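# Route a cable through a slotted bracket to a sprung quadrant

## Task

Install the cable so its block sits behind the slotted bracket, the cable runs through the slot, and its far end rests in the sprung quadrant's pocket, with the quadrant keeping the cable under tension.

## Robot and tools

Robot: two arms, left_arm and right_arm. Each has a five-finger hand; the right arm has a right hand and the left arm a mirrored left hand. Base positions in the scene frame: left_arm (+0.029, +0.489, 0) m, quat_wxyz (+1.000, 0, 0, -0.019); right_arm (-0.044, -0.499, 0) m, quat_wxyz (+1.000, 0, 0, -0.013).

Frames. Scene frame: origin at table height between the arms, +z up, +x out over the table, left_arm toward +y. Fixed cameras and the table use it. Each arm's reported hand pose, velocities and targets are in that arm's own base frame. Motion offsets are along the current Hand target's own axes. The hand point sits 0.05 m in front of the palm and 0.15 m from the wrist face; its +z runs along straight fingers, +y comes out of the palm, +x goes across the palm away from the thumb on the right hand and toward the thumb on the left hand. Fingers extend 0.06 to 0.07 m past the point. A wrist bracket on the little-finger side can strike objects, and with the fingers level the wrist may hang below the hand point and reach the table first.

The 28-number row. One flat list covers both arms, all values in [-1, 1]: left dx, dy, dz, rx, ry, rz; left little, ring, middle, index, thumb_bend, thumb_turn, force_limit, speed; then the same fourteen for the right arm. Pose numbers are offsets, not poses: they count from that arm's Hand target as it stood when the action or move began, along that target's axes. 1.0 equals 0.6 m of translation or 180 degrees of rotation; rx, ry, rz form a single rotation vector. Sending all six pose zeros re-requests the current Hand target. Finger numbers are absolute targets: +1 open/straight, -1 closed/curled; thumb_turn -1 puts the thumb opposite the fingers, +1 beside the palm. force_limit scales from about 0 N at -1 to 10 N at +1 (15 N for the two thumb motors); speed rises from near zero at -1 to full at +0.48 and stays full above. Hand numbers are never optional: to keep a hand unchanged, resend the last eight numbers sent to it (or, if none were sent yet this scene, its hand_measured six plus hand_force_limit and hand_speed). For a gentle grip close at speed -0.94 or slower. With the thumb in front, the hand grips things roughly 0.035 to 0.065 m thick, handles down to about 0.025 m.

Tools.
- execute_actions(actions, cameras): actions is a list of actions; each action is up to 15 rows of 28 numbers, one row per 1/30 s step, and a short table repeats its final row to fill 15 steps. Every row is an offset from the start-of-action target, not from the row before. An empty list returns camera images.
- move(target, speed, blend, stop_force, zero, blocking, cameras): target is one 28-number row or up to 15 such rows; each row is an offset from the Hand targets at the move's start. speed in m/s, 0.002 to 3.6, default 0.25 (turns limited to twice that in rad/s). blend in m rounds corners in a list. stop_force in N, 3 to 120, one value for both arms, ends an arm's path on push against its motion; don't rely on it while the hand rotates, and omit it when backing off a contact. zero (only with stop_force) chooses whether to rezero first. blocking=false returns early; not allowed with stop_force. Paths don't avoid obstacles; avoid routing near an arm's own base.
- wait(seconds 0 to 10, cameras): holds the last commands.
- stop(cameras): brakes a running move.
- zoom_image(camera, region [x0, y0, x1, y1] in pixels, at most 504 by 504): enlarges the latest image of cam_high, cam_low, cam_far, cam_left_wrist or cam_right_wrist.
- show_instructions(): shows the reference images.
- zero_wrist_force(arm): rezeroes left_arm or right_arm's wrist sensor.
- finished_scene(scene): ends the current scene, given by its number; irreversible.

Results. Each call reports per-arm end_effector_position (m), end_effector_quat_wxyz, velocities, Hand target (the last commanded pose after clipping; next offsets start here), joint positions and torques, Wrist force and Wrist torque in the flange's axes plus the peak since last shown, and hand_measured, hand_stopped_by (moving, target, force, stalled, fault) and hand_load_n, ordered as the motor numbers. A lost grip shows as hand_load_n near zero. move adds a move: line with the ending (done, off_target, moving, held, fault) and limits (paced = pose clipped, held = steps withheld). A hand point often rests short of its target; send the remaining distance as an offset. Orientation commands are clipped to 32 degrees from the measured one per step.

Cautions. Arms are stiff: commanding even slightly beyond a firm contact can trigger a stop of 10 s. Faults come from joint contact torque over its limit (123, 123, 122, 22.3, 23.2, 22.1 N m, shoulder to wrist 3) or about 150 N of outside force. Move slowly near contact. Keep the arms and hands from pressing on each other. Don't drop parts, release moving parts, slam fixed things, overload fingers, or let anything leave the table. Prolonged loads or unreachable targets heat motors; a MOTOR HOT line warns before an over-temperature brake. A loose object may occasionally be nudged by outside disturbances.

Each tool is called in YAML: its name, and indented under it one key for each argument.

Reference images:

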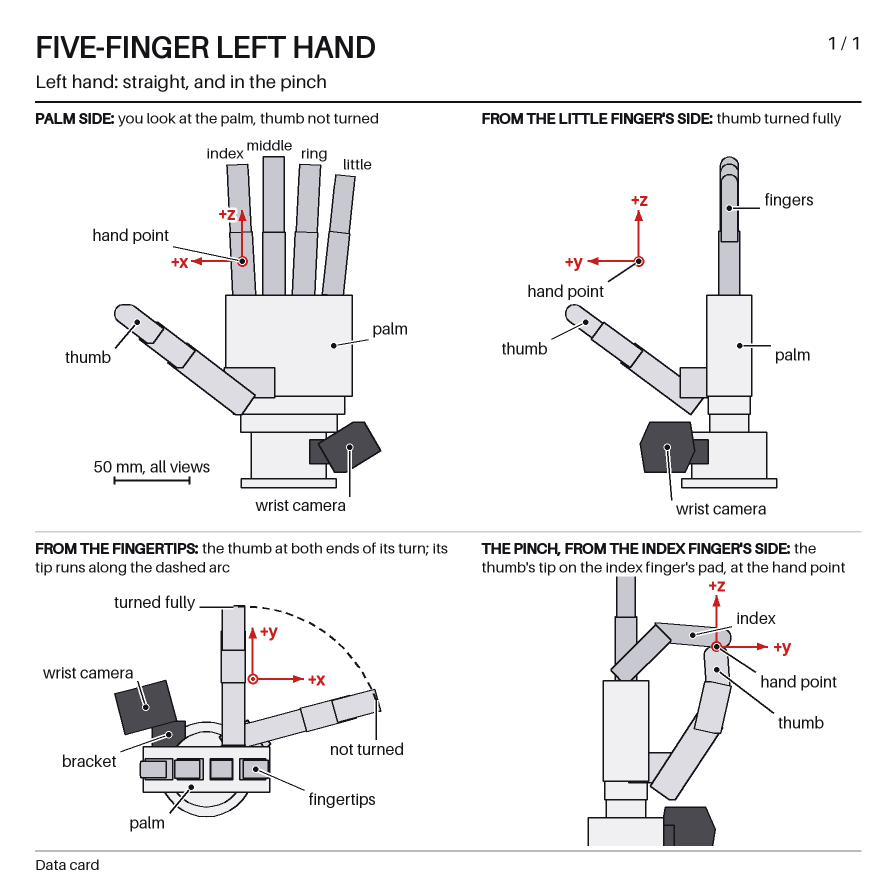

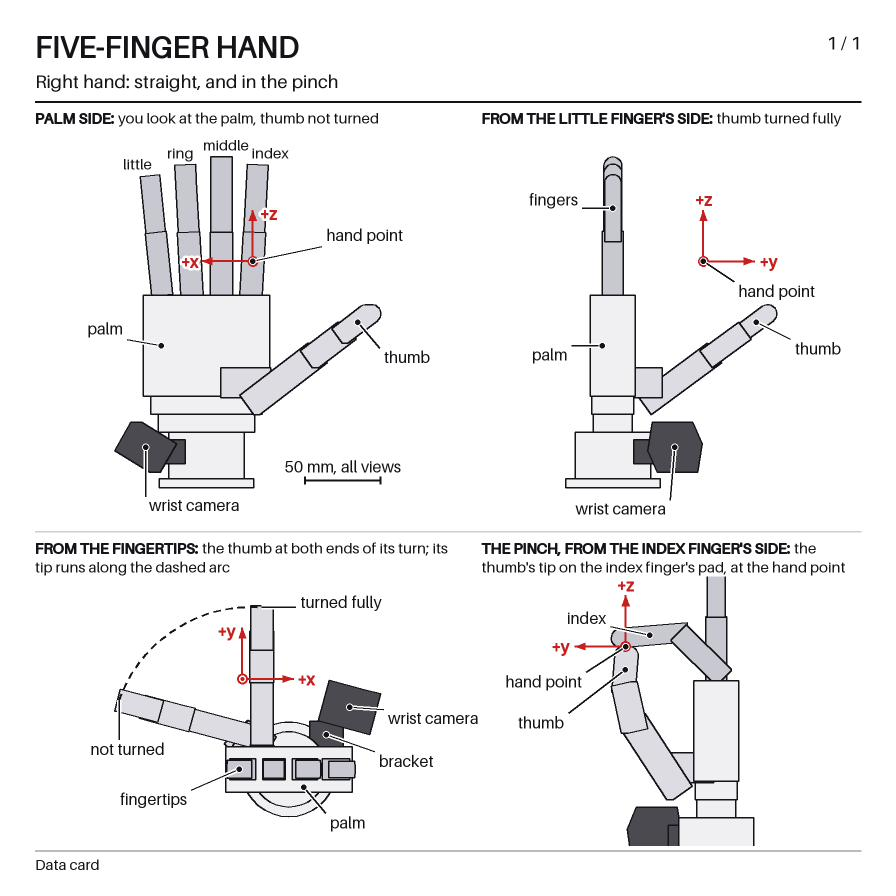

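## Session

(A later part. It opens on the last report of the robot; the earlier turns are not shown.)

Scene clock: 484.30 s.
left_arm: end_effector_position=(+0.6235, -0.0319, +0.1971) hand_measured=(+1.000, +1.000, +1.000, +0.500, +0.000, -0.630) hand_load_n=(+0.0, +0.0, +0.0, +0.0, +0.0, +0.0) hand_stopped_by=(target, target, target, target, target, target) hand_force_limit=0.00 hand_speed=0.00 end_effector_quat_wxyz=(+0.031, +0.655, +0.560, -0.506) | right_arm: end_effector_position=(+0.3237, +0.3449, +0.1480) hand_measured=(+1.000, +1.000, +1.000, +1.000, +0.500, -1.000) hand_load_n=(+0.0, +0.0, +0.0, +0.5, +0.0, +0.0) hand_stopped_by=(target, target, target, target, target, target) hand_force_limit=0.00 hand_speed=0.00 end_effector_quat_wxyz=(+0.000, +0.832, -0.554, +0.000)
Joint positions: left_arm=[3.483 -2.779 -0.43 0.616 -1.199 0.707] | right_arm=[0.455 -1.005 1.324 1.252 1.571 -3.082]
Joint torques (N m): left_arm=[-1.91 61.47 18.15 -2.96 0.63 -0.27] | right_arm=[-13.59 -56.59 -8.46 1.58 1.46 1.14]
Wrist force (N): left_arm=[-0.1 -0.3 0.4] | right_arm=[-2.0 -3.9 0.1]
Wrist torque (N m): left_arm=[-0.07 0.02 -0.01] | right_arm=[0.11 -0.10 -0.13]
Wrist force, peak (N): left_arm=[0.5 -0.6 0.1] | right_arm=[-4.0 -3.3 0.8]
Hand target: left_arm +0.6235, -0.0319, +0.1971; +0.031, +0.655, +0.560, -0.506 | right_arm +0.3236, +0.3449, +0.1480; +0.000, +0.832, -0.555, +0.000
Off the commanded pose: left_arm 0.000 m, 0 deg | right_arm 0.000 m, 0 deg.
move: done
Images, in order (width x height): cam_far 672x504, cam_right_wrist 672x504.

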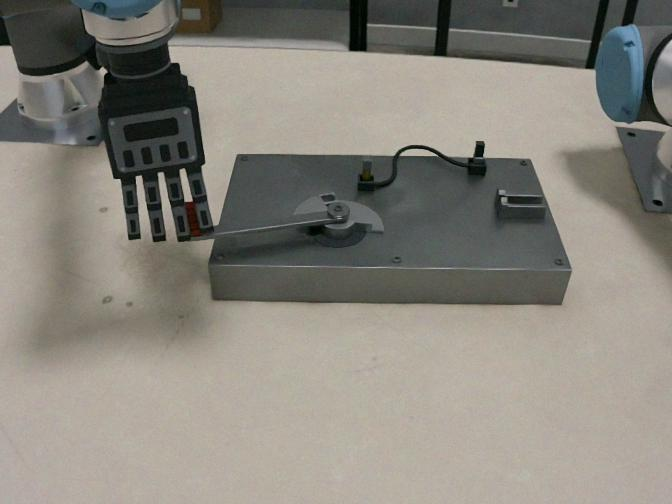

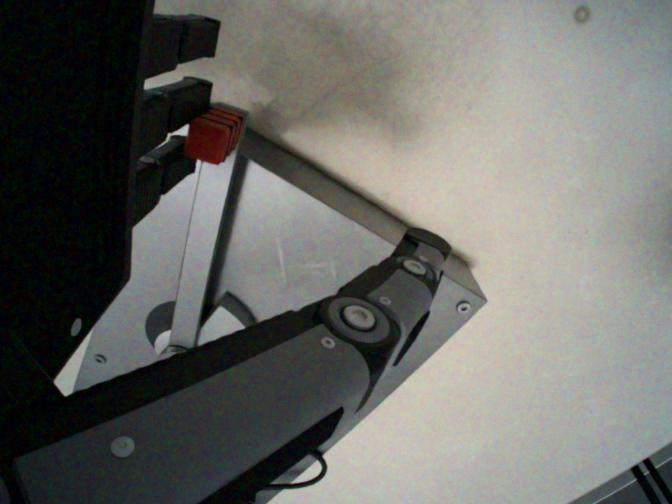

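move:
  target:
    - [0,0,0,0,0,0,1,1,1,0.5,0,-0.63,0,0,-0.00762,0.02218,0,0,0,0.02778,1,1,1,1,0.5,-1,0,0]
    - [0,0,0,0,0,0,1,1,1,0.5,0,-0.63,0,0,-0.01715,0.04363,0,0,0,0.0556,1,1,1,1,0.5,-1,0,0]
    - [0,0,0,0,0,0,1,1,1,0.5,0,-0.63,0,0,-0.02851,0.06419,0,0,0,0.08333,1,1,1,1,0.5,-1,0,0]
    - [0,0,0,0,0,0,1,1,1,0.5,0,-0.63,0,0,-0.04162,0.0837,0,0,0,0.1111,1,1,1,1,0.5,-1,0,0]
  speed: 0.04
  blend: [0.002,0.002,0.002,0]
  cameras: ["cam_right_wrist","cam_far"]

zoom_image:
  camera: "cam_right_wrist"
  region: [120, 40, 320, 240]

zoom_image:
  camera: "cam_far"
  region: [280, 150, 390, 250]

Scene clock: 498.13 s.
left_arm: end_effector_position=(+0.6235, -0.0319, +0.1971) hand_measured=(+1.000, +1.000, +1.000, +0.500, +0.000, -0.630) hand_load_n=(+0.0, +0.0, +0.0, +0.0, +0.5, +0.0) hand_stopped_by=(target, target, target, target, target, target) hand_force_limit=0.00 hand_speed=0.00 end_effector_quat_wxyz=(+0.031, +0.655, +0.560, -0.506) | right_arm: end_effector_position=(+0.2677, +0.3486, +0.1480) hand_measured=(+1.000, +1.000, +1.000, +1.000, +0.500, -1.000) hand_load_n=(+0.0, +0.0, +0.0, +0.0, +0.0, +0.0) hand_stopped_by=(target, target, target, target, target, target) hand_force_limit=0.00 hand_speed=0.00 end_effector_quat_wxyz=(+0.000, +0.723, -0.691, +0.000)
Joint positions: left_arm=[3.483 -2.779 -0.43 0.616 -1.199 0.707] | right_arm=[0.478 -1.14 1.534 1.177 1.571 -2.71]
Joint torques (N m): left_arm=[-1.9 61.89 17.83 -3.07 0.61 -0.23] | right_arm=[13.76 -49.83 -8.92 1.95 0.48 1.49]
Wrist force (N): left_arm=[0.1 -0.2 0.1] | right_arm=[-2.3 -3.7 0.2]
Wrist torque (N m): left_arm=[-0.04 -0.01 -0.01] | right_arm=[0.22 -0.10 -0.11]
Wrist force, peak (N): left_arm=[0.3 -0.6 0.4] | right_arm=[-2.5 -4.0 -0.1]
Hand target: left_arm +0.6235, -0.0319, +0.1971; +0.031, +0.655, +0.560, -0.506 | right_arm +0.2677, +0.3486, +0.1480; +0.000, +0.723, -0.691, +0.000
Off the commanded pose: left_arm 0.000 m, 0 deg | right_arm 0.000 m, 0 deg.
move: done
Images, in order (width x height): cam_far 672x504, cam_right_wrist 672x504.

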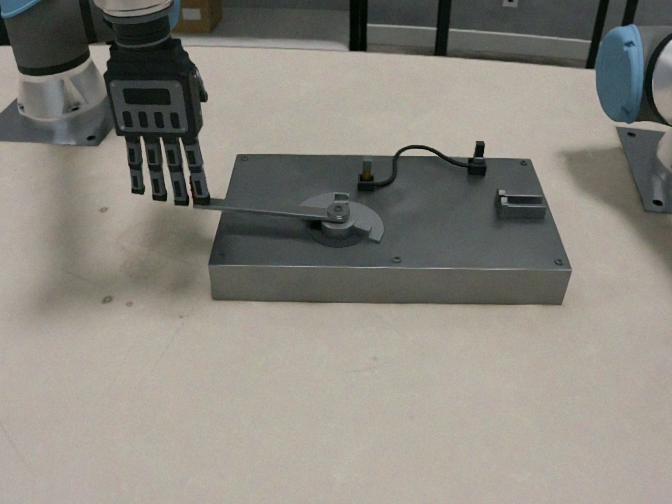

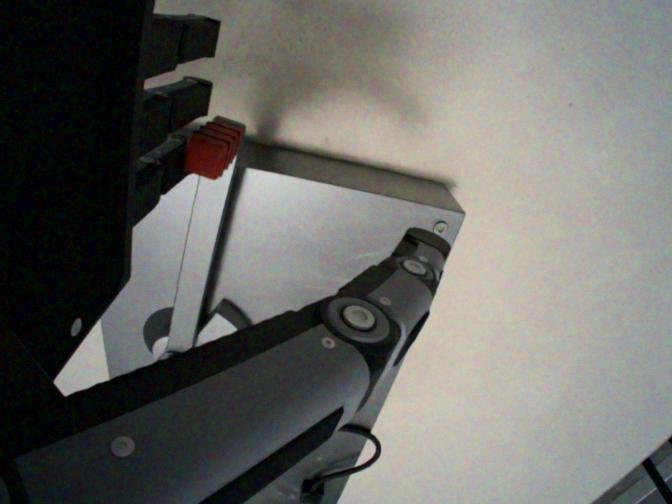

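Scaled by 2.520 from the camera's 672x504 image, which has a finer 960x720 frame.

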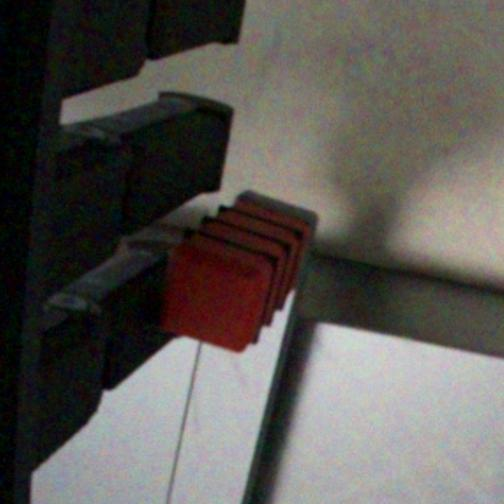

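Scaled by 4.582.

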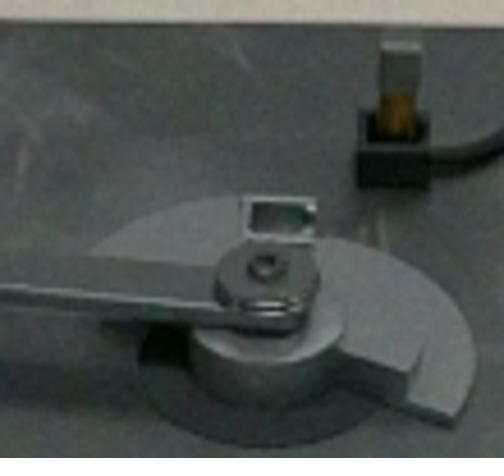

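move:
  target:
    - [0,0,0,0,0,0,1,1,1,0.5,0,-0.63,0,0,-0.0105,0,0,0,0,0,1,1,1,1,0.5,-1,0,0]
    - [0,0,0,0,0,0,1,1,1,0.5,0,-0.63,0,0,-0.0105,0.005,0,0,0,0,1,1,1,1,0.5,-1,0,0]
  speed: 0.02
  cameras: ["cam_right_wrist"]

zoom_image:
  camera: "cam_right_wrist"
  region: [120, 40, 320, 240]

Scene clock: 510.23 s.
left_arm: end_effector_position=(+0.6235, -0.0319, +0.1971) hand_measured=(+1.000, +1.000, +1.000, +0.500, +0.000, -0.630) hand_load_n=(+0.0, +0.0, +0.0, +0.0, +0.0, +0.0) hand_stopped_by=(target, target, target, target, target, target) hand_force_limit=0.00 hand_speed=0.00 end_effector_quat_wxyz=(+0.031, +0.655, +0.560, -0.506) | right_arm: end_effector_position=(+0.2644, +0.3548, +0.1480) hand_measured=(+1.000, +1.000, +1.000, +1.000, +0.500, -1.000) hand_load_n=(+0.0, +0.0, +0.0, +0.5, +0.0, +0.0) hand_stopped_by=(target, target, target, target, target, target) hand_force_limit=0.00 hand_speed=0.00 end_effector_quat_wxyz=(+0.000, +0.723, -0.691, +0.000)
Joint positions: left_arm=[3.483 -2.779 -0.43 0.616 -1.199 0.707] | right_arm=[0.494 -1.136 1.527 1.179 1.571 -2.694]
Joint torques (N m): left_arm=[-1.85 61.88 18.11 -3.06 0.62 -0.27] | right_arm=[15.28 -50.17 -8.44 1.58 -1.77 1.49]
Wrist force (N): left_arm=[-0.3 -0.3 0.1] | right_arm=[1.0 -3.7 -0.2]
Wrist torque (N m): left_arm=[-0.06 0.05 -0.02] | right_arm=[0.21 0.03 0.05]
Wrist force, peak (N): left_arm=[0.0 -0.5 0.5] | right_arm=[-2.6 -4.2 0.0]
Hand target: left_arm +0.6235, -0.0319, +0.1971; +0.031, +0.655, +0.560, -0.506 | right_arm +0.2644, +0.3548, +0.1480; +0.000, +0.723, -0.691, +0.000
Off the commanded pose: left_arm 0.000 m, 0 deg | right_arm 0.000 m, 0 deg.
move: done
Images, in order (width x height): cam_right_wrist 672x504.

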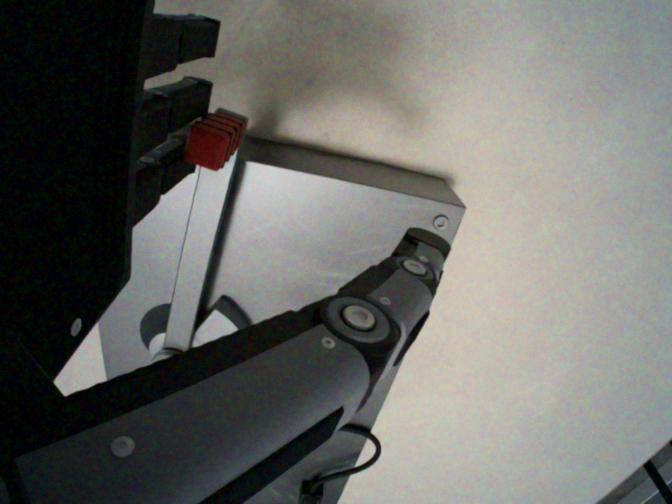

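Scaled by 2.520 from the camera's 672x504 image, which has a finer 960x720 frame.

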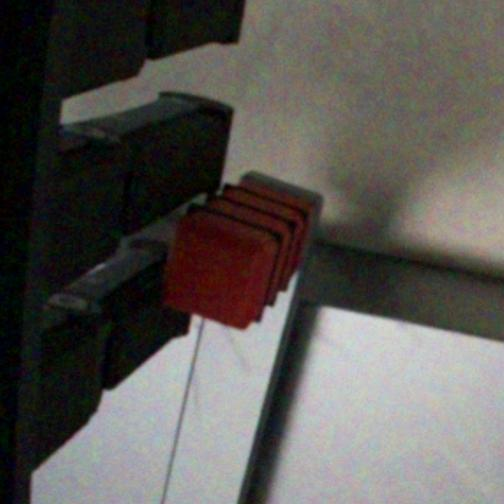

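move:
  target: [0,0,0,0,0,0,1,1,1,0.5,0,-0.63,0,0,-0.0067,0,0,0,0,0,1,1,1,1,0.5,-1,0,0]
  speed: 0.02
  cameras: ["cam_right_wrist","cam_far"]

zoom_image:
  camera: "cam_right_wrist"
  region: [120, 40, 320, 240]

zoom_image:
  camera: "cam_far"
  region: [280, 150, 390, 250]

Scene clock: 518.90 s.
left_arm: end_effector_position=(+0.6235, -0.0319, +0.1971) hand_measured=(+1.000, +1.000, +1.000, +0.500, +0.000, -0.630) hand_load_n=(+0.0, +0.0, +0.0, +0.0, +0.0, +0.0) hand_stopped_by=(target, target, target, target, target, target) hand_force_limit=0.00 hand_speed=0.00 end_effector_quat_wxyz=(+0.031, +0.655, +0.560, -0.506) | right_arm: end_effector_position=(+0.2642, +0.3588, +0.1480) hand_measured=(+1.000, +1.000, +1.000, +1.000, +0.500, -1.000) hand_load_n=(+0.0, +0.0, +0.0, +0.0, +0.0, +0.0) hand_stopped_by=(target, target, target, target, target, target) hand_force_limit=0.00 hand_speed=0.00 end_effector_quat_wxyz=(+0.000, +0.723, -0.691, +0.000)
Joint positions: left_arm=[3.483 -2.779 -0.43 0.616 -1.199 0.707] | right_arm=[0.502 -1.13 1.518 1.182 1.571 -2.686]
Joint torques (N m): left_arm=[-2.28 62.45 18.31 -3.01 0.73 -0.28] | right_arm=[13.78 -24.26 -27.48 5.05 -0.87 1.11]
Wrist force (N): left_arm=[-0.3 -0.4 -0.1] | right_arm=[2.3 -3.6 0.0]
Wrist torque (N m): left_arm=[-0.06 0.05 -0.02] | right_arm=[0.19 0.09 0.08]
Wrist force, peak (N): left_arm=[0.6 -0.4 0.3] | right_arm=[2.1 -3.8 -0.4]
Hand target: left_arm +0.6235, -0.0319, +0.1971; +0.031, +0.655, +0.560, -0.506 | right_arm +0.2642, +0.3588, +0.1480; +0.000, +0.723, -0.691, +0.000
Off the commanded pose: left_arm 0.000 m, 0 deg | right_arm 0.000 m, 0 deg.
move: done
Images, in order (width x height): cam_far 672x504, cam_right_wrist 672x504.

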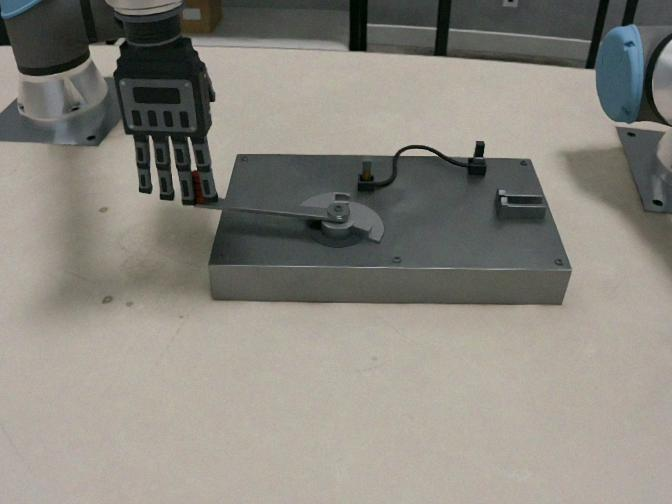

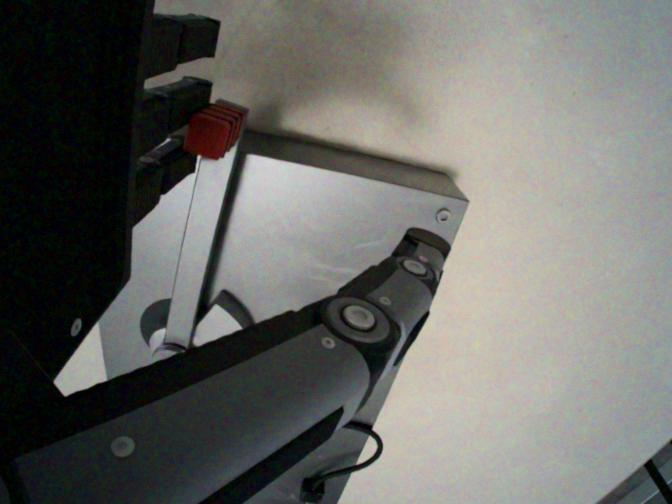

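Scaled by 2.520 from the camera's 672x504 image, which has a finer 960x720 frame.

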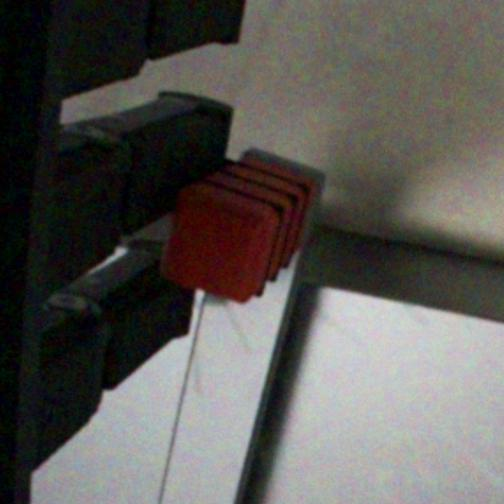

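Scaled by 4.582.

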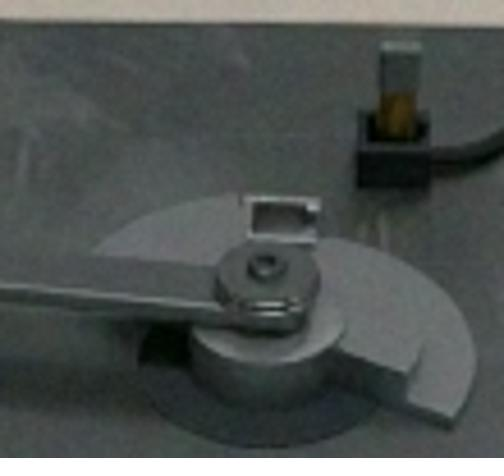

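move:
  target: [-0.2075,-0.0177,0.2918,0.0953,0.2995,0.3230,1,1,1,0.5,0,-0.63,0,0,0,0,0,0,0,0,1,1,1,1,0.5,-1,0,0]
  speed: 0.25

Scene clock: 645.53 s.
left_arm: end_effector_position=(+0.5228, -0.2219, +0.2046) hand_measured=(+1.000, +1.000, +1.000, +0.500, +0.000, -0.630) hand_load_n=(+0.0, +0.0, +0.0, +0.0, +0.0, +0.0) hand_stopped_by=(target, target, target, target, target, target) hand_force_limit=0.00 hand_speed=0.00 end_effector_quat_wxyz=(-0.072, +0.982, +0.064, -0.164) | right_arm: end_effector_position=(+0.2642, +0.3588, +0.1480) hand_measured=(+1.000, +1.000, +1.000, +1.000, +0.500, -1.000) hand_load_n=(+0.0, +0.0, +0.5, +0.0, +0.0, +0.0) hand_stopped_by=(target, target, target, target, target, target) hand_force_limit=0.00 hand_speed=0.00 end_effector_quat_wxyz=(+0.000, +0.723, -0.691, +0.000)
Joint positions: left_arm=[3.031 -2.332 -0.928 1.338 -1.655 1.314] | right_arm=[0.502 -1.13 1.518 1.182 1.571 -2.686]
Joint torques (N m): left_arm=[-9.05 69.19 3.24 -0.55 -2.54 1.4] | right_arm=[14.64 -25.61 -26.05 5.01 0.42 1.64]
Wrist force (N): left_arm=[-0.7 -0.8 -0.9] | right_arm=[2.0 -3.8 -0.1]
Wrist torque (N m): left_arm=[-0.18 0.15 -0.13] | right_arm=[0.16 0.07 0.07]
Wrist force, peak (N): left_arm=[-0.6 -1.2 -0.8] | right_arm=[2.2 -3.9 -0.1]
Hand target: left_arm +0.5228, -0.2219, +0.2046; -0.072, +0.982, +0.064, -0.164 | right_arm +0.2642, +0.3588, +0.1480; +0.000, +0.723, -0.691, +0.000
Off the commanded pose: left_arm 0.000 m, 0 deg | right_arm 0.000 m, 0 deg.
move: done

move:
  target: [-0.2258,0.1422,0.0338,0.1544,0.2468,0.2545,1,1,1,0.5,0,-0.63,0,0,0,0,0,0,0,0,1,1,1,1,0.5,-1,0,0]
  speed: 0.2

Scene clock: 660.40 s.
left_arm: end_effector_position=(+0.3978, -0.3235, +0.2140) hand_measured=(+1.000, +1.000, +1.000, +0.500, +0.000, -0.630) hand_load_n=(+0.0, +0.0, +0.0, +0.0, +0.0, +0.0) hand_stopped_by=(target, target, target, target, target, target) hand_force_limit=0.00 hand_speed=0.00 end_effector_quat_wxyz=(-0.245, +0.873, -0.380, +0.181) | right_arm: end_effector_position=(+0.2642, +0.3588, +0.1480) hand_measured=(+1.000, +1.000, +1.000, +1.000, +0.500, -1.000) hand_load_n=(+0.0, +0.0, +0.5, +0.0, +0.0, +0.0) hand_stopped_by=(target, target, target, target, target, target) hand_force_limit=0.00 hand_speed=0.00 end_effector_quat_wxyz=(+0.000, +0.723, -0.691, +0.000)
Joint positions: left_arm=[2.581 -1.892 -1.472 2.114 -2.11 1.92] | right_arm=[0.502 -1.13 1.518 1.182 1.571 -2.686]
Joint torques (N m): left_arm=[-10.91 50.97 3.6 0.26 -3.26 1.11] | right_arm=[14.71 -24.98 -26.77 5.18 0.64 1.48]
Wrist force (N): left_arm=[-1.0 -1.0 -1.1] | right_arm=[2.2 -3.6 0.1]
Wrist torque (N m): left_arm=[-0.20 0.10 -0.18] | right_arm=[0.18 0.09 0.07]
Wrist force, peak (N): left_arm=[0.6 -2.6 -0.2] | right_arm=[1.9 -3.9 -0.2]
Hand target: left_arm +0.3977, -0.3235, +0.2140; -0.245, +0.873, -0.380, +0.181 | right_arm +0.2642, +0.3588, +0.1480; +0.000, +0.723, -0.691, +0.000
Off the commanded pose: left_arm 0.000 m, 0 deg | right_arm 0.000 m, 0 deg.
move: done

move:
  target: [0.0668,0.1683,-0.1277,0.1791,0.1435,0.1343,1,1,1,0.5,0,-0.63,0,0,0,0,0,0,0,0,1,1,1,1,0.5,-1,0,0]
  speed: 0.2

move:
  target: [0.0268,0.1188,-0.2213,0.1016,0.0287,0.0246,1,1,1,0.5,0,-0.63,0,0,0,0,0,0,0,0,1,1,1,1,0.5,-1,0,0]
  speed: 0.15
  cameras: ["cam_far","cam_left_wrist"]

Scene clock: 682.20 s.
left_arm: end_effector_position=(+0.3271, -0.4356, +0.2245) hand_measured=(+1.000, +1.000, +1.000, +0.500, +0.000, -0.630) hand_load_n=(+0.0, +0.0, +0.0, +0.0, +0.0, +0.0) hand_stopped_by=(target, target, target, target, target, target) hand_force_limit=0.00 hand_speed=0.00 end_effector_quat_wxyz=(-0.417, +0.614, -0.530, +0.410) | right_arm: end_effector_position=(+0.2642, +0.3588, +0.1480) hand_measured=(+1.000, +1.000, +1.000, +1.000, +0.500, -1.000) hand_load_n=(+0.0, +0.0, +0.5, +0.0, +0.0, +0.0) hand_stopped_by=(target, target, target, target, target, target) hand_force_limit=0.00 hand_speed=0.00 end_effector_quat_wxyz=(+0.000, +0.723, -0.691, +0.000)
Joint positions: left_arm=[2.132 -1.811 -1.684 2.871 -2.57 2.531] | right_arm=[0.502 -1.13 1.518 1.182 1.571 -2.686]
Joint torques (N m): left_arm=[-10.83 46.74 4.08 1.52 1.35 1.1] | right_arm=[14.7 -25.4 -25.89 4.97 0.55 1.26]
Wrist force (N): left_arm=[-0.7 -0.8 -0.4] | right_arm=[2.2 -3.6 0.4]
Wrist torque (N m): left_arm=[-0.12 0.11 -0.14] | right_arm=[0.16 0.10 0.06]
Wrist force, peak (N): left_arm=[-0.4 -2.2 -1.1] | right_arm=[2.2 -3.9 -0.2]
Hand target: left_arm +0.3271, -0.4356, +0.2245; -0.417, +0.614, -0.530, +0.410 | right_arm +0.2642, +0.3588, +0.1480; +0.000, +0.723, -0.691, +0.000
Off the commanded pose: left_arm 0.000 m, 0 deg | right_arm 0.000 m, 0 deg.
move: done

Scene clock: 684.43 s.
left_arm: end_effector_position=(+0.1811, -0.4682, +0.2000) hand_measured=(+1.000, +1.000, +1.000, +0.500, +0.000, -0.630) hand_load_n=(+0.0, -0.5, +0.0, -0.5, +0.0, +0.0) hand_stopped_by=(target, target, target, target, target, target) hand_force_limit=0.00 hand_speed=0.00 end_effector_quat_wxyz=(+0.500, -0.501, +0.500, -0.500) | right_arm: end_effector_position=(+0.2642, +0.3588, +0.1480) hand_measured=(+1.000, +1.000, +1.000, +1.000, +0.500, -1.000) hand_load_n=(+0.0, +0.0, +0.5, +0.0, +0.0, +0.0) hand_stopped_by=(target, target, target, target, target, target) hand_force_limit=0.00 hand_speed=0.00 end_effector_quat_wxyz=(+0.000, +0.723, -0.691, +0.000)
Joint positions: left_arm=[1.72 -1.799 -1.927 3.718 -2.993 3.133] | right_arm=[0.502 -1.13 1.518 1.182 1.571 -2.686]
Joint torques (N m): left_arm=[-11.05 44.73 2.88 2.32 1.88 1.24] | right_arm=[14.1 -25.69 -26.69 4.88 0.44 1.01]
Wrist force (N): left_arm=[-0.1 -0.6 0.0] | right_arm=[2.2 -3.6 0.5]
Wrist torque (N m): left_arm=[-0.06 0.04 -0.09] | right_arm=[0.16 0.09 0.06]
Wrist force, peak (N): left_arm=[-0.6 -1.6 0.0] | right_arm=[2.2 -3.8 0.3]
Hand target: left_arm +0.1811, -0.4682, +0.2000; +0.500, -0.500, +0.500, -0.500 | right_arm +0.2642, +0.3588, +0.1480; +0.000, +0.723, -0.691, +0.000
Off the commanded pose: left_arm 0.000 m, 0 deg | right_arm 0.000 m, 0 deg.
move: done
Images, in order (width x height): cam_far 672x504, cam_left_wrist 672x504.

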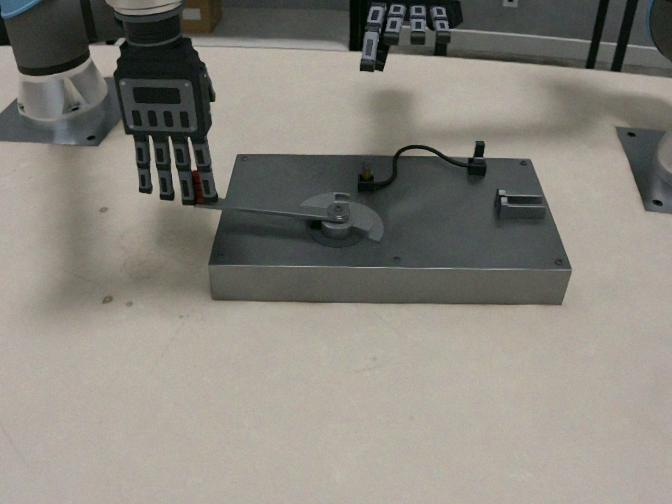

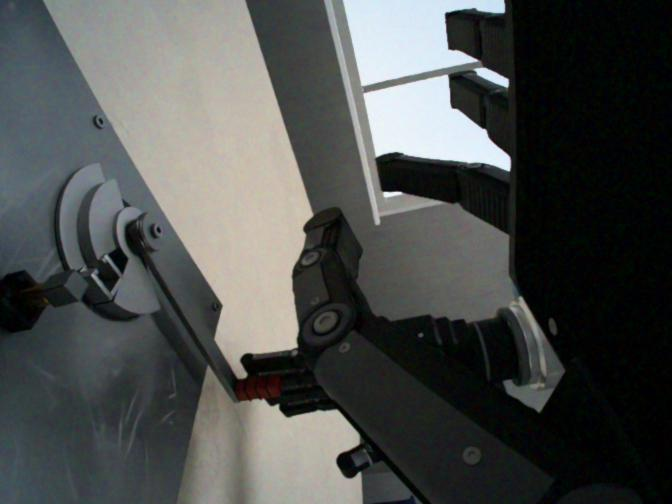

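move:
  target: [0,0.1167,-0.003,0,0,0,1,1,1,0.5,0,-0.63,0,0,0,0,0,0,0,0,1,1,1,1,0.5,-1,0,0]
  speed: 0.1
  cameras: ["cam_far","cam_left_wrist"]

zoom_image:
  camera: "cam_far"
  region: [300, 100, 440, 230]

zoom_image:
  camera: "cam_left_wrist"
  region: [100, 130, 340, 310]

Scene clock: 692.00 s.
left_arm: end_effector_position=(+0.1793, -0.4682, +0.1299) hand_measured=(+1.000, +1.000, +1.000, +0.500, +0.000, -0.630) hand_load_n=(+0.0, +0.0, +0.0, +0.0, +0.0, +0.0) hand_stopped_by=(target, target, target, target, target, target) hand_force_limit=0.00 hand_speed=0.00 end_effector_quat_wxyz=(+0.500, -0.500, +0.500, -0.500) | right_arm: end_effector_position=(+0.2642, +0.3588, +0.1480) hand_measured=(+1.000, +1.000, +1.000, +1.000, +0.500, -1.000) hand_load_n=(+0.0, +0.0, +0.5, +0.0, +0.0, +0.0) hand_stopped_by=(target, target, target, target, target, target) hand_force_limit=0.00 hand_speed=0.00 end_effector_quat_wxyz=(+0.000, +0.723, -0.691, +0.000)
Joint positions: left_arm=[1.716 -1.91 -2.003 3.914 -2.997 3.142] | right_arm=[0.502 -1.13 1.518 1.182 1.571 -2.686]
Joint torques (N m): left_arm=[-10.92 47.49 1.08 2.19 -2.45 1.26] | right_arm=[14.19 -26.05 -26.4 5.09 0.42 1.25]
Wrist force (N): left_arm=[-0.5 -0.4 -0.3] | right_arm=[1.9 -3.6 -0.3]
Wrist torque (N m): left_arm=[0.01 0.06 -0.15] | right_arm=[0.19 0.10 0.07]
Wrist force, peak (N): left_arm=[-0.1 -1.8 -0.1] | right_arm=[2.3 -3.7 0.1]
Hand target: left_arm +0.1793, -0.4682, +0.1300; +0.500, -0.500, +0.500, -0.500 | right_arm +0.2642, +0.3588, +0.1480; +0.000, +0.723, -0.691, +0.000
Off the commanded pose: left_arm 0.000 m, 0 deg | right_arm 0.000 m, 0 deg.
move: done
Images, in order (width x height): cam_far 672x504, cam_left_wrist 672x504.

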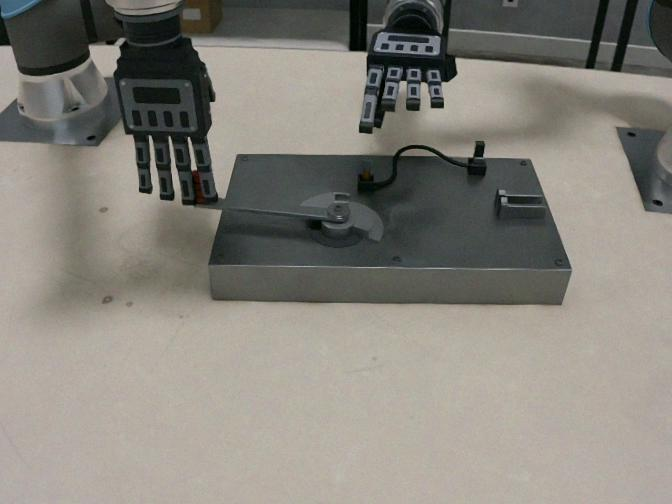

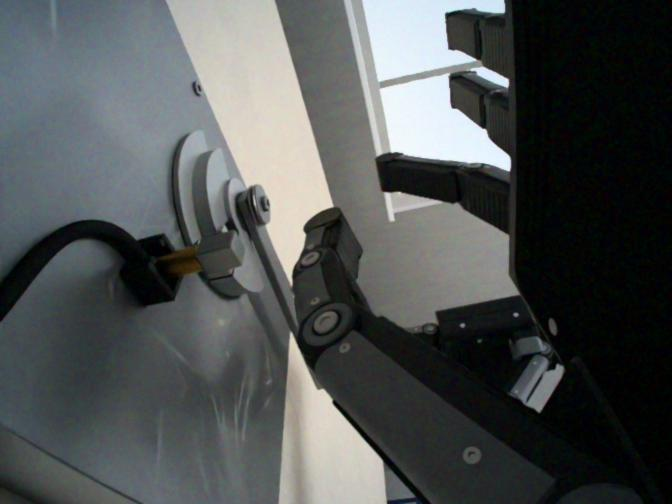

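Scaled by 3.600.

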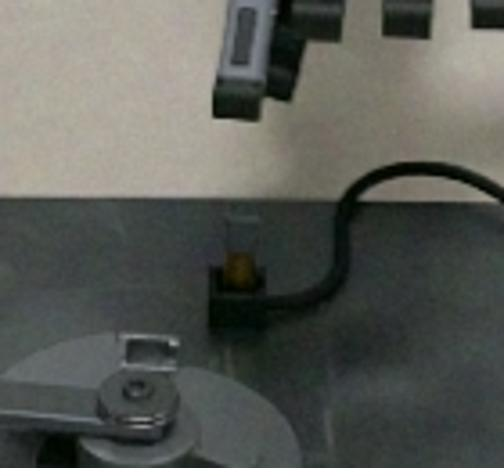

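Scaled by 2.100 from the camera's 672x504 image, which has a finer 960x720 frame.

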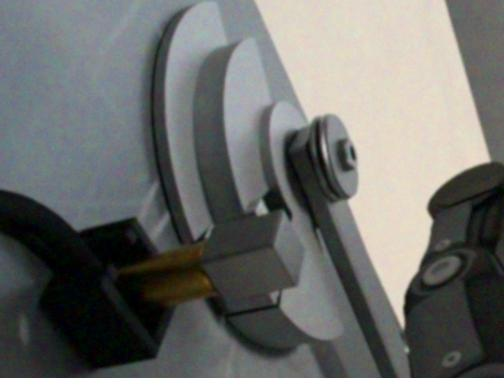

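move:
  target: [0.0038,0.065,0.0062,0,0,0,1,1,1,0.5,0,-0.63,0,0,0,0,0,0,0,0,1,1,1,1,0.5,-1,0,0]
  speed: 0.06
  stop_force: 4
  cameras: ["cam_far","cam_left_wrist"]

zoom_image:
  camera: "cam_far"
  region: [300, 100, 440, 230]

zoom_image:
  camera: "cam_left_wrist"
  region: [200, 130, 440, 310]

Scene clock: 704.90 s.
left_arm: end_effector_position=(+0.1831, -0.4705, +0.0910) hand_measured=(+1.000, +1.000, +1.000, +0.500, +0.000, -0.630) hand_load_n=(+0.0, -0.5, +0.0, +0.0, +0.0, +0.0) hand_stopped_by=(target, target, target, target, target, target) hand_force_limit=0.00 hand_speed=0.00 end_effector_quat_wxyz=(+0.500, -0.500, +0.500, -0.500) | right_arm: end_effector_position=(+0.2642, +0.3588, +0.1480) hand_measured=(+1.000, +1.000, +1.000, +1.000, +0.500, -1.000) hand_load_n=(+0.0, +0.0, +0.0, +0.0, +0.0, +0.0) hand_stopped_by=(target, target, target, target, target, target) hand_force_limit=0.00 hand_speed=0.00 end_effector_quat_wxyz=(+0.000, +0.723, -0.691, +0.000)
Joint positions: left_arm=[1.724 -1.987 -2.027 4.017 -2.989 3.144] | right_arm=[0.502 -1.13 1.518 1.182 1.571 -2.686]
Joint torques (N m): left_arm=[6.54 16.78 -0.09 2.15 1.56 1.28] | right_arm=[14.46 -25.23 -27.34 4.84 0.38 1.1]
Wrist force (N): left_arm=[-0.1 -0.8 -0.5] | right_arm=[2.1 -3.9 0.0]
Wrist torque (N m): left_arm=[-0.03 0.01 -0.12] | right_arm=[0.13 0.08 0.06]
Wrist force, peak (N): left_arm=[-0.1 -1.7 -0.4] | right_arm=[2.1 -3.9 0.0]
Hand target: left_arm +0.1831, -0.4705, +0.0910; +0.500, -0.500, +0.500, -0.500 | right_arm +0.2642, +0.3588, +0.1480; +0.000, +0.723, -0.691, +0.000
Off the commanded pose: left_arm 0.000 m, 0 deg | right_arm 0.000 m, 0 deg.
move: done
Images, in order (width x height): cam_far 672x504, cam_left_wrist 672x504.

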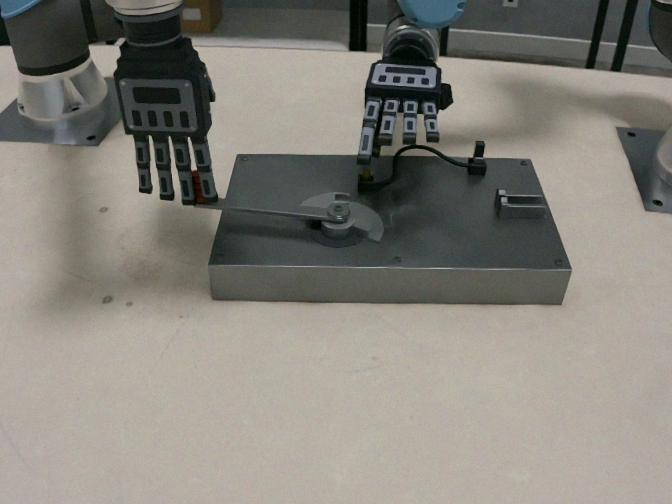

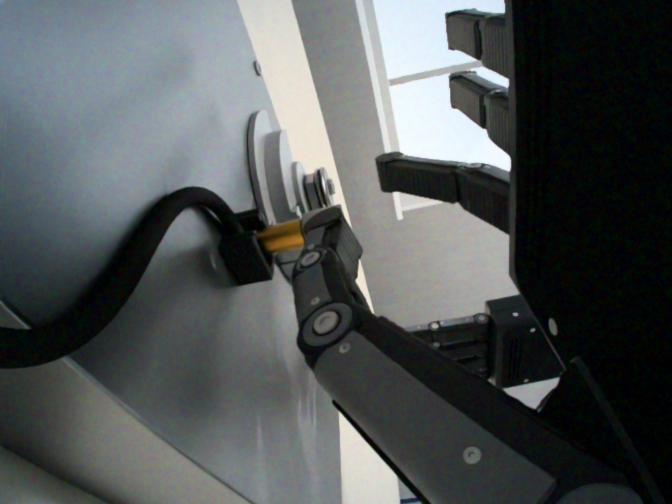

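Scaled by 3.600.

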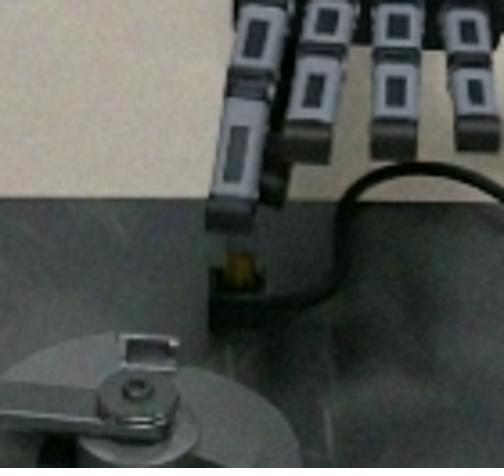

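Scaled by 2.100 from the camera's 672x504 image, which has a finer 960x720 frame.

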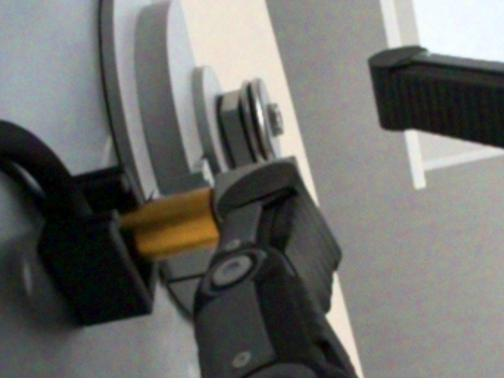

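move:
  target: [0,0,0.015,0,0,0,1,1,1,0.5,0,-0.63,0,0,0,0,0,0,0,0,1,1,1,1,0.5,-1,0,0]
  speed: 0.03
  stop_force: 3

move:
  target: [0,0,0,0,0,0,1,1,1,-0.5,0,-0.63,0.2,-0.88,0,0,0,0,0,0,1,1,1,1,0.5,-1,0,0]
  cameras: ["cam_far","cam_left_wrist"]

zoom_image:
  camera: "cam_far"
  region: [300, 100, 440, 230]

zoom_image:
  camera: "cam_left_wrist"
  region: [200, 130, 440, 310]

Scene clock: 720.30 s.
left_arm: end_effector_position=(+0.1921, -0.4705, +0.0910) hand_measured=(+1.000, +1.000, +1.000, +0.500, +0.000, -0.630) hand_load_n=(+0.0, +0.0, +0.0, +0.0, +0.0, -0.5) hand_stopped_by=(target, target, target, target, target, target) hand_force_limit=0.00 hand_speed=0.00 end_effector_quat_wxyz=(+0.500, -0.500, +0.500, -0.500) | right_arm: end_effector_position=(+0.2642, +0.3588, +0.1480) hand_measured=(+1.000, +1.000, +1.000, +1.000, +0.500, -1.000) hand_load_n=(+0.0, +0.0, +0.0, +0.0, +0.0, +0.0) hand_stopped_by=(target, target, target, target, target, target) hand_force_limit=0.00 hand_speed=0.00 end_effector_quat_wxyz=(+0.000, +0.723, -0.691, +0.000)
Joint positions: left_arm=[1.744 -1.985 -2.03 4.018 -2.968 3.144] | right_arm=[0.502 -1.13 1.518 1.182 1.571 -2.686]
Joint torques (N m): left_arm=[8.34 48.39 -0.52 2.07 2.05 0.09] | right_arm=[13.23 -25.06 -25.48 4.89 0.26 1.26]
Wrist force (N): left_arm=[-0.1 -0.9 -0.1] | right_arm=[2.1 -3.5 0.3]
Wrist torque (N m): left_arm=[-0.05 0.01 -0.11] | right_arm=[0.18 0.10 0.06]
Wrist force, peak (N): left_arm=[0.1 -1.2 -0.5] | right_arm=[2.0 -3.8 -0.2]
Hand target: left_arm +0.1921, -0.4705, +0.0910; +0.500, -0.500, +0.500, -0.500 | right_arm +0.2642, +0.3588, +0.1480; +0.000, +0.723, -0.691, +0.000
Off the commanded pose: left_arm 0.000 m, 0 deg | right_arm 0.000 m, 0 deg.
move: done

Scene clock: 722.27 s.
left_arm: end_effector_position=(+0.1921, -0.4705, +0.0910) hand_measured=(+1.000, +1.000, +1.000, -0.066, +0.000, -0.630) hand_load_n=(-0.5, +0.0, +0.0, +8.5, +1.5, -2.0) hand_stopped_by=(target, target, target, force, target, target) hand_force_limit=0.20 hand_speed=-0.88 end_effector_quat_wxyz=(+0.500, -0.500, +0.500, -0.500) | right_arm: end_effector_position=(+0.2642, +0.3588, +0.1480) hand_measured=(+1.000, +1.000, +1.000, +1.000, +0.500, -1.000) hand_load_n=(+0.0, +0.0, +0.5, +0.0, +0.0, +0.0) hand_stopped_by=(target, target, target, target, target, target) hand_force_limit=0.00 hand_speed=0.00 end_effector_quat_wxyz=(+0.000, +0.723, -0.691, +0.000)
Joint positions: left_arm=[1.744 -1.985 -2.03 4.018 -2.968 3.144] | right_arm=[0.502 -1.13 1.518 1.182 1.571 -2.686]
Joint torques (N m): left_arm=[7.36 44.54 0.24 1.37 1.98 0.89] | right_arm=[14.71 -25.24 -26.43 4.88 0.35 1.06]
Wrist force (N): left_arm=[0.0 -5.5 -0.4] | right_arm=[2.3 -3.6 0.2]
Wrist torque (N m): left_arm=[-0.18 -0.02 -0.10] | right_arm=[0.18 0.08 0.07]
Wrist force, peak (N): left_arm=[-0.4 -6.3 -0.2] | right_arm=[2.1 -3.8 -0.6]
Hand target: left_arm +0.1921, -0.4705, +0.0910; +0.500, -0.500, +0.500, -0.500 | right_arm +0.2642, +0.3588, +0.1480; +0.000, +0.723, -0.691, +0.000
Off the commanded pose: left_arm 0.000 m, 0 deg | right_arm 0.000 m, 0 deg.
move: done
Images, in order (width x height): cam_far 672x504, cam_left_wrist 672x504.

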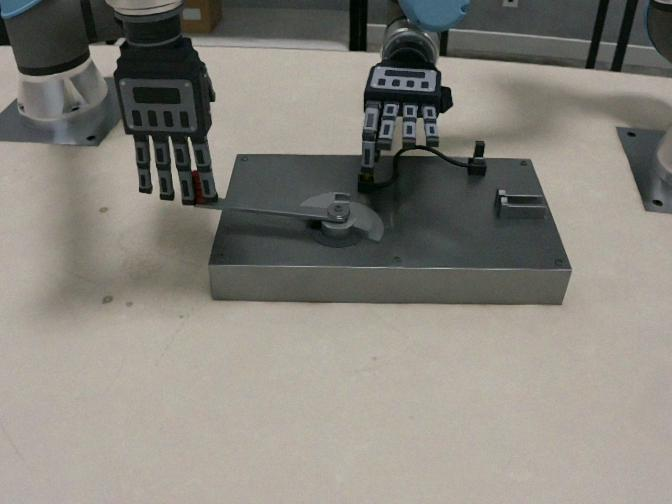

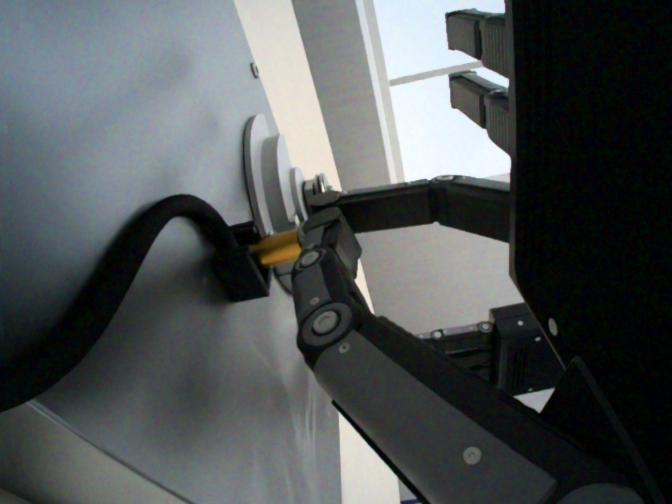

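Scaled by 3.600.

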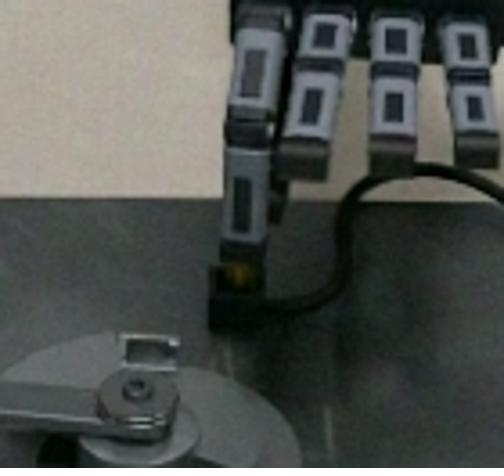

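Scaled by 2.100 from the camera's 672x504 image, which has a finer 960x720 frame.

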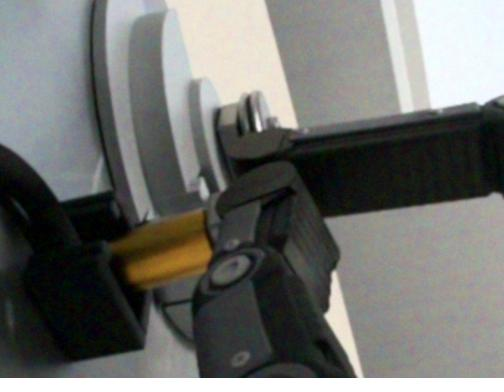

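move:
  target:
    - [0,-0.0417,0,0,0,0,1,1,1,-0.5,0,-0.63,0.2,-0.88,0,0,0,0,0,0,1,1,1,1,0.5,-1,0,0]
    - [0,-0.0417,0,0,0,0,1,1,1,-0.62,0,-0.63,0.3,-0.9,0,0,0,0,0,0,1,1,1,1,0.5,-1,0,0]
  speed: 0.025
  cameras: ["cam_far","cam_left_wrist"]

zoom_image:
  camera: "cam_far"
  region: [300, 100, 440, 230]

zoom_image:
  camera: "cam_left_wrist"
  region: [150, 130, 390, 310]

Scene clock: 734.40 s.
left_arm: end_effector_position=(+0.1921, -0.4705, +0.1160) hand_measured=(+1.000, +1.000, +1.000, -0.066, +0.000, -0.630) hand_load_n=(+0.0, +0.0, +0.0, +7.0, +3.0, -3.0) hand_stopped_by=(target, target, target, force, target, target) hand_force_limit=0.30 hand_speed=-0.90 end_effector_quat_wxyz=(+0.500, -0.500, +0.500, -0.500) | right_arm: end_effector_position=(+0.2642, +0.3588, +0.1480) hand_measured=(+1.000, +1.000, +1.000, +1.000, +0.500, -1.000) hand_load_n=(+0.0, +0.0, +0.5, +0.0, +0.0, +0.0) hand_stopped_by=(target, target, target, target, target, target) hand_force_limit=0.00 hand_speed=0.00 end_effector_quat_wxyz=(+0.000, +0.723, -0.691, +0.000)
Joint positions: left_arm=[1.744 -1.936 -2.014 3.953 -2.968 3.144] | right_arm=[0.502 -1.13 1.518 1.182 1.571 -2.686]
Joint torques (N m): left_arm=[-7.86 47.59 25.06 -1.97 -2.33 -1.12] | right_arm=[14.41 -26.52 -26.76 4.88 0.51 0.97]
Wrist force (N): left_arm=[-0.1 -0.3 -0.2] | right_arm=[2.0 -3.6 -0.4]
Wrist torque (N m): left_arm=[0.01 0.01 -0.13] | right_arm=[0.21 0.09 0.07]
Wrist force, peak (N): left_arm=[-0.3 -6.4 0.2] | right_arm=[2.1 -3.8 0.2]
Hand target: left_arm +0.1921, -0.4705, +0.1160; +0.500, -0.500, +0.500, -0.500 | right_arm +0.2642, +0.3588, +0.1480; +0.000, +0.723, -0.691, +0.000
Off the commanded pose: left_arm 0.000 m, 0 deg | right_arm 0.000 m, 0 deg.
move: done
Images, in order (width x height): cam_far 672x504, cam_left_wrist 672x504.

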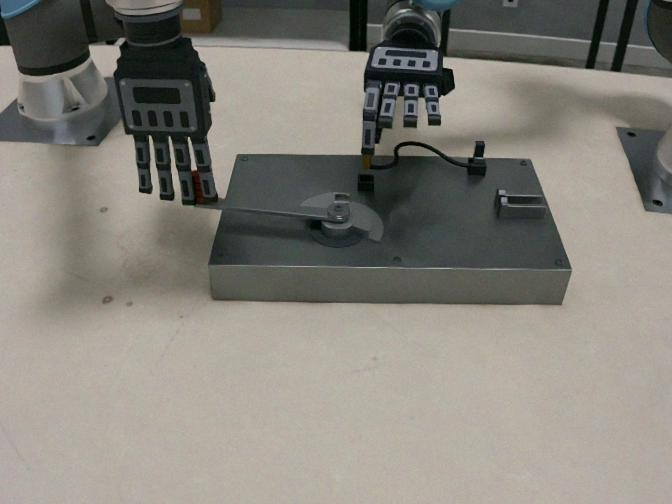

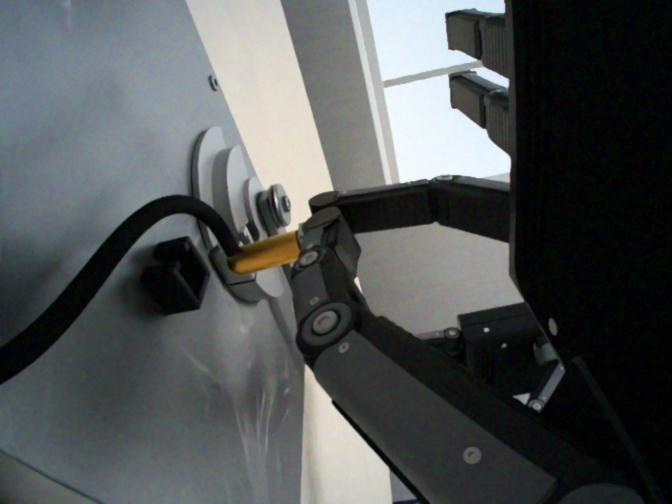

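Scaled by 3.600.

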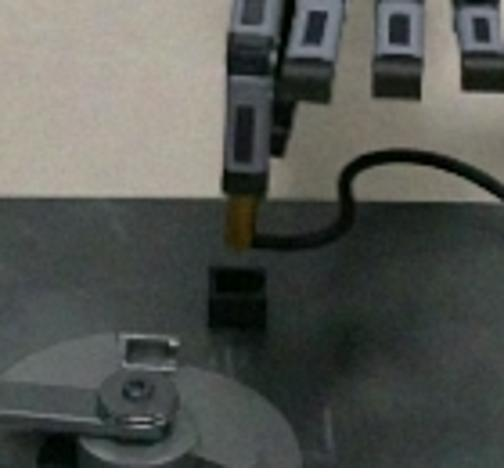

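Scaled by 2.100 from the camera's 672x504 image, which has a finer 960x720 frame.

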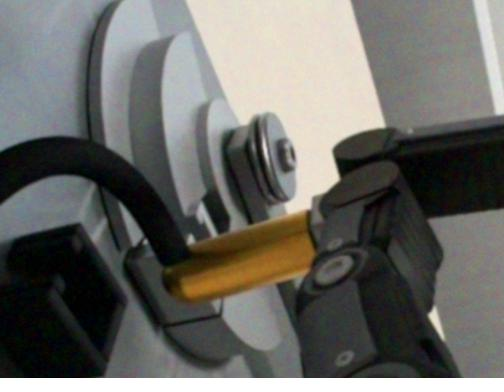

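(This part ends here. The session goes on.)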